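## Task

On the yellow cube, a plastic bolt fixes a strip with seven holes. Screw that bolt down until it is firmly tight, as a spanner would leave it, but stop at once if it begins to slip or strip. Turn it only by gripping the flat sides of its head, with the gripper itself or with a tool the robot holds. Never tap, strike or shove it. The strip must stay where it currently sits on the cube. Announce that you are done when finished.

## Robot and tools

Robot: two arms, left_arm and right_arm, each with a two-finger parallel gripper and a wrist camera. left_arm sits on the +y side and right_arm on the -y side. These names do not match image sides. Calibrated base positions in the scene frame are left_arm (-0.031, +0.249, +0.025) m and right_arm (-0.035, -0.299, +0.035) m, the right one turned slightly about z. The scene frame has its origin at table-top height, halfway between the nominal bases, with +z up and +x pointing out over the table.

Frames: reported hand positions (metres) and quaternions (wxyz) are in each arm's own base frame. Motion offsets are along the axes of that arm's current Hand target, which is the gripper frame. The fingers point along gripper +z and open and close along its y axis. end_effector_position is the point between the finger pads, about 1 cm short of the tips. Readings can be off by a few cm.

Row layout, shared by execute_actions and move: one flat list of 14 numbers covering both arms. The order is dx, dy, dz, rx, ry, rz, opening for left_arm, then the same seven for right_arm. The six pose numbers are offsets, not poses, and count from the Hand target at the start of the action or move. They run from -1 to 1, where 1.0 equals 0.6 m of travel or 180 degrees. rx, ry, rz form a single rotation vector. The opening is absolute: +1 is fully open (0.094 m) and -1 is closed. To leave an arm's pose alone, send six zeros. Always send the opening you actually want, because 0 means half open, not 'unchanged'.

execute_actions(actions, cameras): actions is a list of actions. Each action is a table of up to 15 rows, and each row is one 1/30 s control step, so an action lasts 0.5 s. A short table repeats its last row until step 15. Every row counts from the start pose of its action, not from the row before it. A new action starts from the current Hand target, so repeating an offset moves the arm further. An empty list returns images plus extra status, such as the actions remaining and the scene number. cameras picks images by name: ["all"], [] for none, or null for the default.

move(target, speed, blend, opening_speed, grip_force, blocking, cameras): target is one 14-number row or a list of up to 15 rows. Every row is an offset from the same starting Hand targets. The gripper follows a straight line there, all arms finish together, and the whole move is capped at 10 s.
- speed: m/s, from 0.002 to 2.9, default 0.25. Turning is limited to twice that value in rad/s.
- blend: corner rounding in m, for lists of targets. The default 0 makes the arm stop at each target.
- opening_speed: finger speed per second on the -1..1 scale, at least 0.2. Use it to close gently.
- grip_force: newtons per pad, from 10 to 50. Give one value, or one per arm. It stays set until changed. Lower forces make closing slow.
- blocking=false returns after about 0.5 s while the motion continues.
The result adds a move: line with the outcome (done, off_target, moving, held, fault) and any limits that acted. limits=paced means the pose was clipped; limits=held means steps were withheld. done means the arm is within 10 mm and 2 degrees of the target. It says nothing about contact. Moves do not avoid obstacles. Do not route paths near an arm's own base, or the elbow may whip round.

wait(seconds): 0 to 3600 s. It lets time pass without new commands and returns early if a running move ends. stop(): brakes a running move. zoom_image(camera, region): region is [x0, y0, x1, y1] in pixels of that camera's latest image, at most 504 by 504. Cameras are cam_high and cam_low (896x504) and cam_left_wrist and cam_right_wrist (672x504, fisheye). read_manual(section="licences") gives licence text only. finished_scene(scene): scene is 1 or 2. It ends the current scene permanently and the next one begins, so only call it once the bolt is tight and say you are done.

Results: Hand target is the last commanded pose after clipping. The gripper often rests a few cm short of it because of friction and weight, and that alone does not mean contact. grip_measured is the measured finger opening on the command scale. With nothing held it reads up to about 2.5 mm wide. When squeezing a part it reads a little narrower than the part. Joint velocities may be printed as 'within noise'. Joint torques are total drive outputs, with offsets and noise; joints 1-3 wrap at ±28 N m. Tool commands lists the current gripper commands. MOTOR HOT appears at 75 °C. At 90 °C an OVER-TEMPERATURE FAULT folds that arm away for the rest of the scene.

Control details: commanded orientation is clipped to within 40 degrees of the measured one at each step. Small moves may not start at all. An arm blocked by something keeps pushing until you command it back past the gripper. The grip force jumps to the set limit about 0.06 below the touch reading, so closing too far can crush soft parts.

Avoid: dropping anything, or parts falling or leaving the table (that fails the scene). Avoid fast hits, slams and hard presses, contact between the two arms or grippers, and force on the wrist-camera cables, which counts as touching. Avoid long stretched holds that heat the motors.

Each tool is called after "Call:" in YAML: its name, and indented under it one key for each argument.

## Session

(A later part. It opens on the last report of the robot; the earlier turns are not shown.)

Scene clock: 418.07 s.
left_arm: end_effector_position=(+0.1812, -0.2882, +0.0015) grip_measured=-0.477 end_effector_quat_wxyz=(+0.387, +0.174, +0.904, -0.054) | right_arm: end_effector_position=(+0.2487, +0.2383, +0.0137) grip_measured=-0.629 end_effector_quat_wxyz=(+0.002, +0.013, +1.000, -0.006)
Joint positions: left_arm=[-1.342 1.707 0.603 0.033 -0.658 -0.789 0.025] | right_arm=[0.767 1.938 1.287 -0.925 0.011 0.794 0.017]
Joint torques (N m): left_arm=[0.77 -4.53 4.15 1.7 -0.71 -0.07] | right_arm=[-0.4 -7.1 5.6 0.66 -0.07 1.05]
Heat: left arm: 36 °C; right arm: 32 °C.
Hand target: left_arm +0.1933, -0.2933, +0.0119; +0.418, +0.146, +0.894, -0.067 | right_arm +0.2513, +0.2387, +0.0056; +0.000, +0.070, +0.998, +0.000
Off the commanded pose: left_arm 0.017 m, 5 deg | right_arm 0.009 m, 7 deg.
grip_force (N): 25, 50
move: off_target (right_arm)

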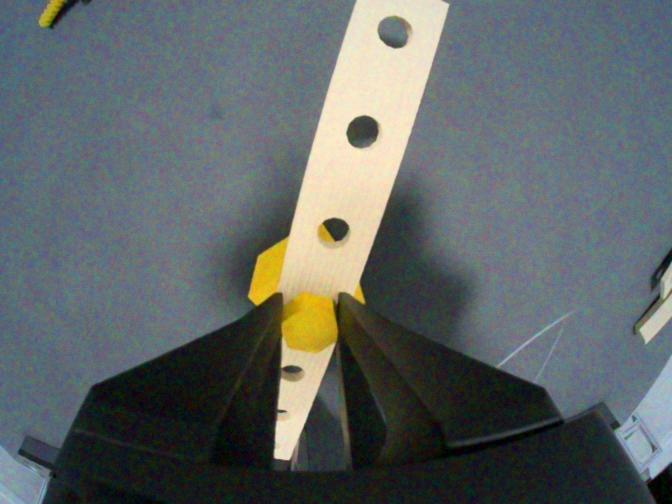

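Call:
move:
  target:
    - [0,0,0,0,0,0,-0.56,0,0,0,0,0,-0.035,-0.9]
    - [0,0,0,0,0,0,-0.56,0,0,0,0,0,-0.035,-0.4]
    - [0,0,0,0,0,0,-0.56,-0.002,0.001,-0.003,0,0,-0.12,-0.4]
    - [0,0,0,0,0,0,-0.56,-0.002,0.001,0.003,0,0,-0.12,-0.4]
    - [0,0,0,0,0,0,-0.56,-0.002,0.001,0.003,0,0,-0.12,-1]
  speed: 0.12
  cameras: ["cam_right_wrist"]

Call:
zoom_image:
  camera: "cam_right_wrist"
  region: [220, 200, 400, 400]

Call:
move:
  target: [0,0,0,0,0,0,-0.56,0,0,0,0,0,0.085,-1]
  speed: 0.1
  cameras: ["cam_right_wrist"]

Call:
zoom_image:
  camera: "cam_right_wrist"
  region: [220, 200, 400, 400]

Scene clock: 492.80 s.
left_arm: end_effector_position=(+0.1814, -0.2888, +0.0018) grip_measured=-0.478 end_effector_quat_wxyz=(+0.387, +0.168, +0.905, -0.057) | right_arm: end_effector_position=(+0.2485, +0.2390, +0.0137) grip_measured=-0.638 end_effector_quat_wxyz=(+0.001, -0.115, +0.993, -0.004)
Joint positions: left_arm=[-1.342 1.707 0.603 0.036 -0.658 -0.8 0.025] | right_arm=[0.767 1.938 1.287 -0.924 0.008 0.537 0.017]
Joint torques (N m): left_arm=[0.77 -4.49 4.18 1.69 -0.7 -0.04] | right_arm=[-0.46 -6.71 5.55 0.72 -0.03 -0.15]
Heat: left arm: 37 °C; right arm: 31 °C.
Hand target: left_arm +0.1933, -0.2933, +0.0119; +0.418, +0.146, +0.894, -0.067 | right_arm +0.2526, +0.2391, +0.0038; +0.000, -0.118, +0.993, +0.000
Off the commanded pose: left_arm 0.016 m, 5 deg | right_arm 0.011 m, 1 deg.
grip_force (N): 25, 50
move: off_target (right_arm); target 2's new opening was sent with right_arm's hand 0.009 m and 3 deg from that target; target 5's new opening was sent with right_arm's hand 0.012 m and 1 deg from that target

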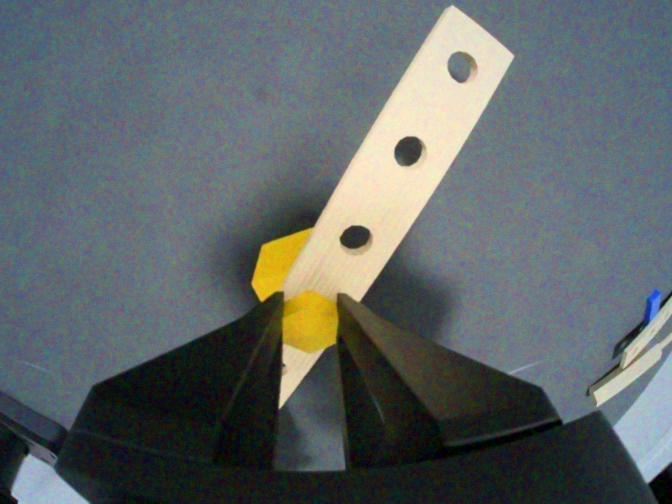

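Scaled by 2.520 from the camera's image (finer frame: 960x720).

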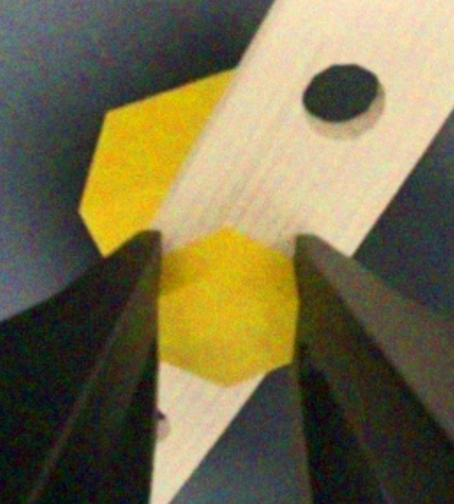

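Scene clock: 495.23 s.
left_arm: end_effector_position=(+0.1814, -0.2881, +0.0015) grip_measured=-0.478 end_effector_quat_wxyz=(+0.388, +0.174, +0.904, -0.053) | right_arm: end_effector_position=(+0.2485, +0.2390, +0.0137) grip_measured=-0.638 end_effector_quat_wxyz=(+0.001, -0.050, +0.999, -0.004)
Joint positions: left_arm=[-1.342 1.707 0.602 0.036 -0.659 -0.787 0.025] | right_arm=[0.767 1.938 1.287 -0.924 0.008 0.666 0.017]
Joint torques (N m): left_arm=[0.8 -4.52 4.26 1.68 -0.69 -0.08] | right_arm=[-0.54 -6.61 5.72 0.7 -0.05 1.22]
Heat: left arm: 37 °C; right arm: 31 °C.
Hand target: left_arm +0.1933, -0.2933, +0.0119; +0.418, +0.146, +0.894, -0.067 | right_arm +0.2526, +0.2391, +0.0038; +0.000, +0.015, +1.000, +0.000
Off the commanded pose: left_arm 0.017 m, 5 deg | right_arm 0.011 m, 7 deg.
grip_force (N): 25, 50
move: off_target (right_arm)

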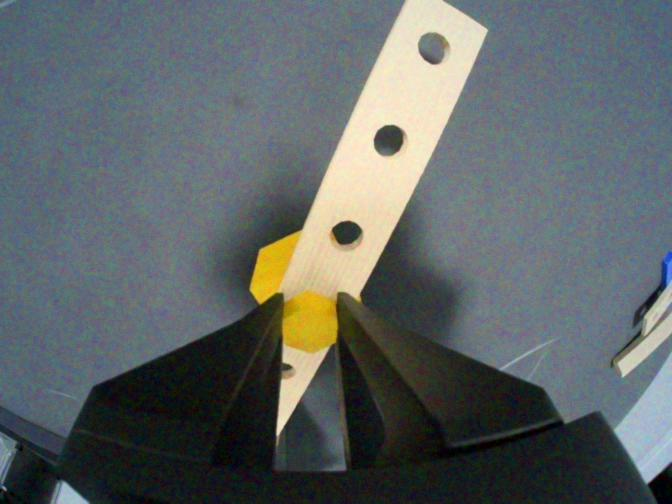

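Scaled by 2.520 from the camera's image (finer frame: 960x720).

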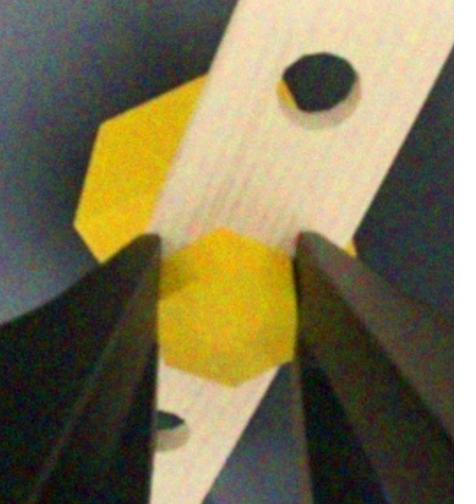

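Call:
move:
  target:
    - [0,0,0,0,0,0,-0.56,0,0,0,0,0,-0.038,-1]
    - [0,0,0,0,0,0,-0.56,0,0,0,0,0,-0.038,-0.2]
    - [0,0,0,0,0,0,-0.56,0,0,-0.16,0,0,-0.038,-0.2]
  speed: 0.15

Call:
move:
  target:
    - [0,0,0,0,0,0,0.0,0,0,0,0,0,0,-0.2]
    - [0,0,-0.1,0,0,0,0.0,0,0,0,0,0,0,-0.2]
  speed: 0.15
  cameras: ["cam_left_wrist","cam_right_wrist"]

Scene clock: 505.73 s.
left_arm: end_effector_position=(+0.1815, -0.2883, +0.0017) grip_measured=-0.478 end_effector_quat_wxyz=(+0.388, +0.169, +0.904, -0.056) | right_arm: end_effector_position=(+0.2468, +0.2416, +0.0806) grip_measured=-0.202 end_effector_quat_wxyz=(-0.017, -0.056, +0.998, -0.006)
Joint positions: left_arm=[-1.342 1.707 0.602 0.038 -0.659 -0.798 0.025] | right_arm=[0.765 1.897 1.506 -1.214 -0.012 0.652 0.037]
Joint torques (N m): left_arm=[0.77 -4.53 4.23 1.67 -0.69 -0.05] | right_arm=[-0.49 -11.15 10.43 0.05 0.07 0.1]
Heat: left arm: 38 °C; right arm: 31 °C.
Hand target: left_arm +0.1933, -0.2933, +0.0119; +0.418, +0.146, +0.894, -0.067 | right_arm +0.2526, +0.2390, +0.0998; +0.000, -0.045, +0.999, +0.000
Off the commanded pose: left_arm 0.016 m, 5 deg | right_arm 0.020 m, 2 deg.
grip_force (N): 25, 50
move: off_target (right_arm); target 2's new opening was sent with right_arm's hand 0.011 m and 3 deg from that target

Scene clock: 508.43 s.
left_arm: end_effector_position=(+0.1416, -0.2768, +0.0297) grip_measured=-0.002 end_effector_quat_wxyz=(+0.387, +0.159, +0.906, -0.069) | right_arm: end_effector_position=(+0.2468, +0.2416, +0.0806) grip_measured=-0.202 end_effector_quat_wxyz=(-0.017, -0.056, +0.998, -0.006)
Joint positions: left_arm=[-1.493 1.544 0.597 -0.212 -0.717 -0.988 0.047] | right_arm=[0.765 1.897 1.506 -1.214 -0.012 0.652 0.037]
Joint torques (N m): left_arm=[-0.66 -5.91 7.21 0.68 -0.89 -0.09] | right_arm=[-0.47 -11.15 10.41 0.03 0.06 0.1]
Heat: left arm: 37 °C; right arm: 32 °C.
Hand target: left_arm +0.1497, -0.2788, +0.0504; +0.418, +0.146, +0.894, -0.067 | right_arm +0.2526, +0.2390, +0.0998; +0.000, -0.045, +0.999, +0.000
Off the commanded pose: left_arm 0.022 m, 4 deg | right_arm 0.020 m, 2 deg.
grip_force (N): 25, 50
move: off_target (left_arm)

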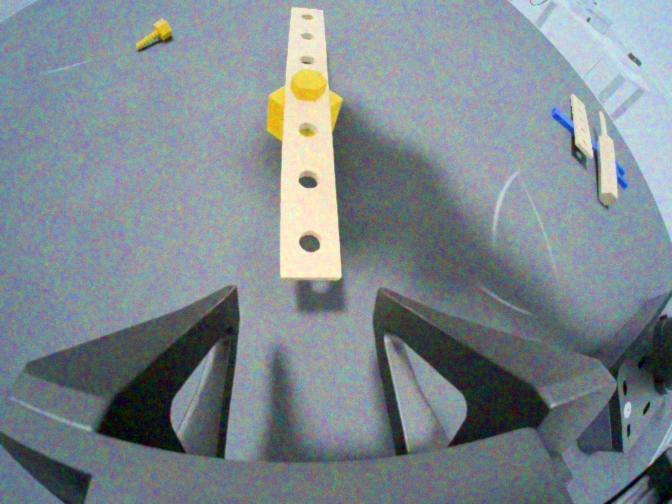

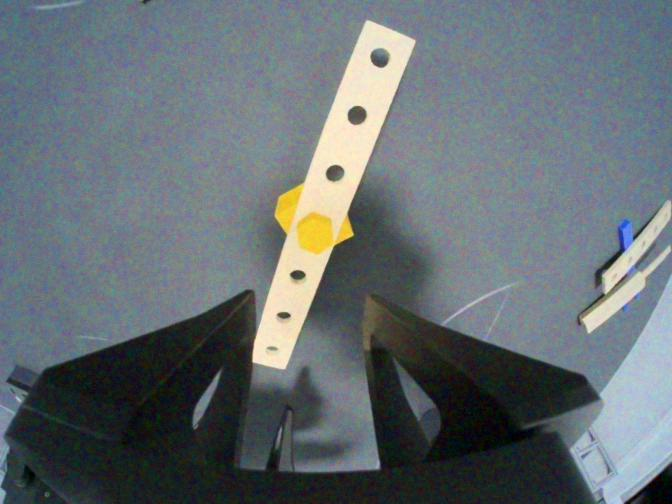

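The bolt on the yellow cube is done. It turned about 20 degrees. After that the head held still against more torque than I used in scene 1, until the jaws slipped around it. The strip still lies on the cube as it did before.

Call:
finished_scene:
  scene: 2

The scene is finished: the task was done.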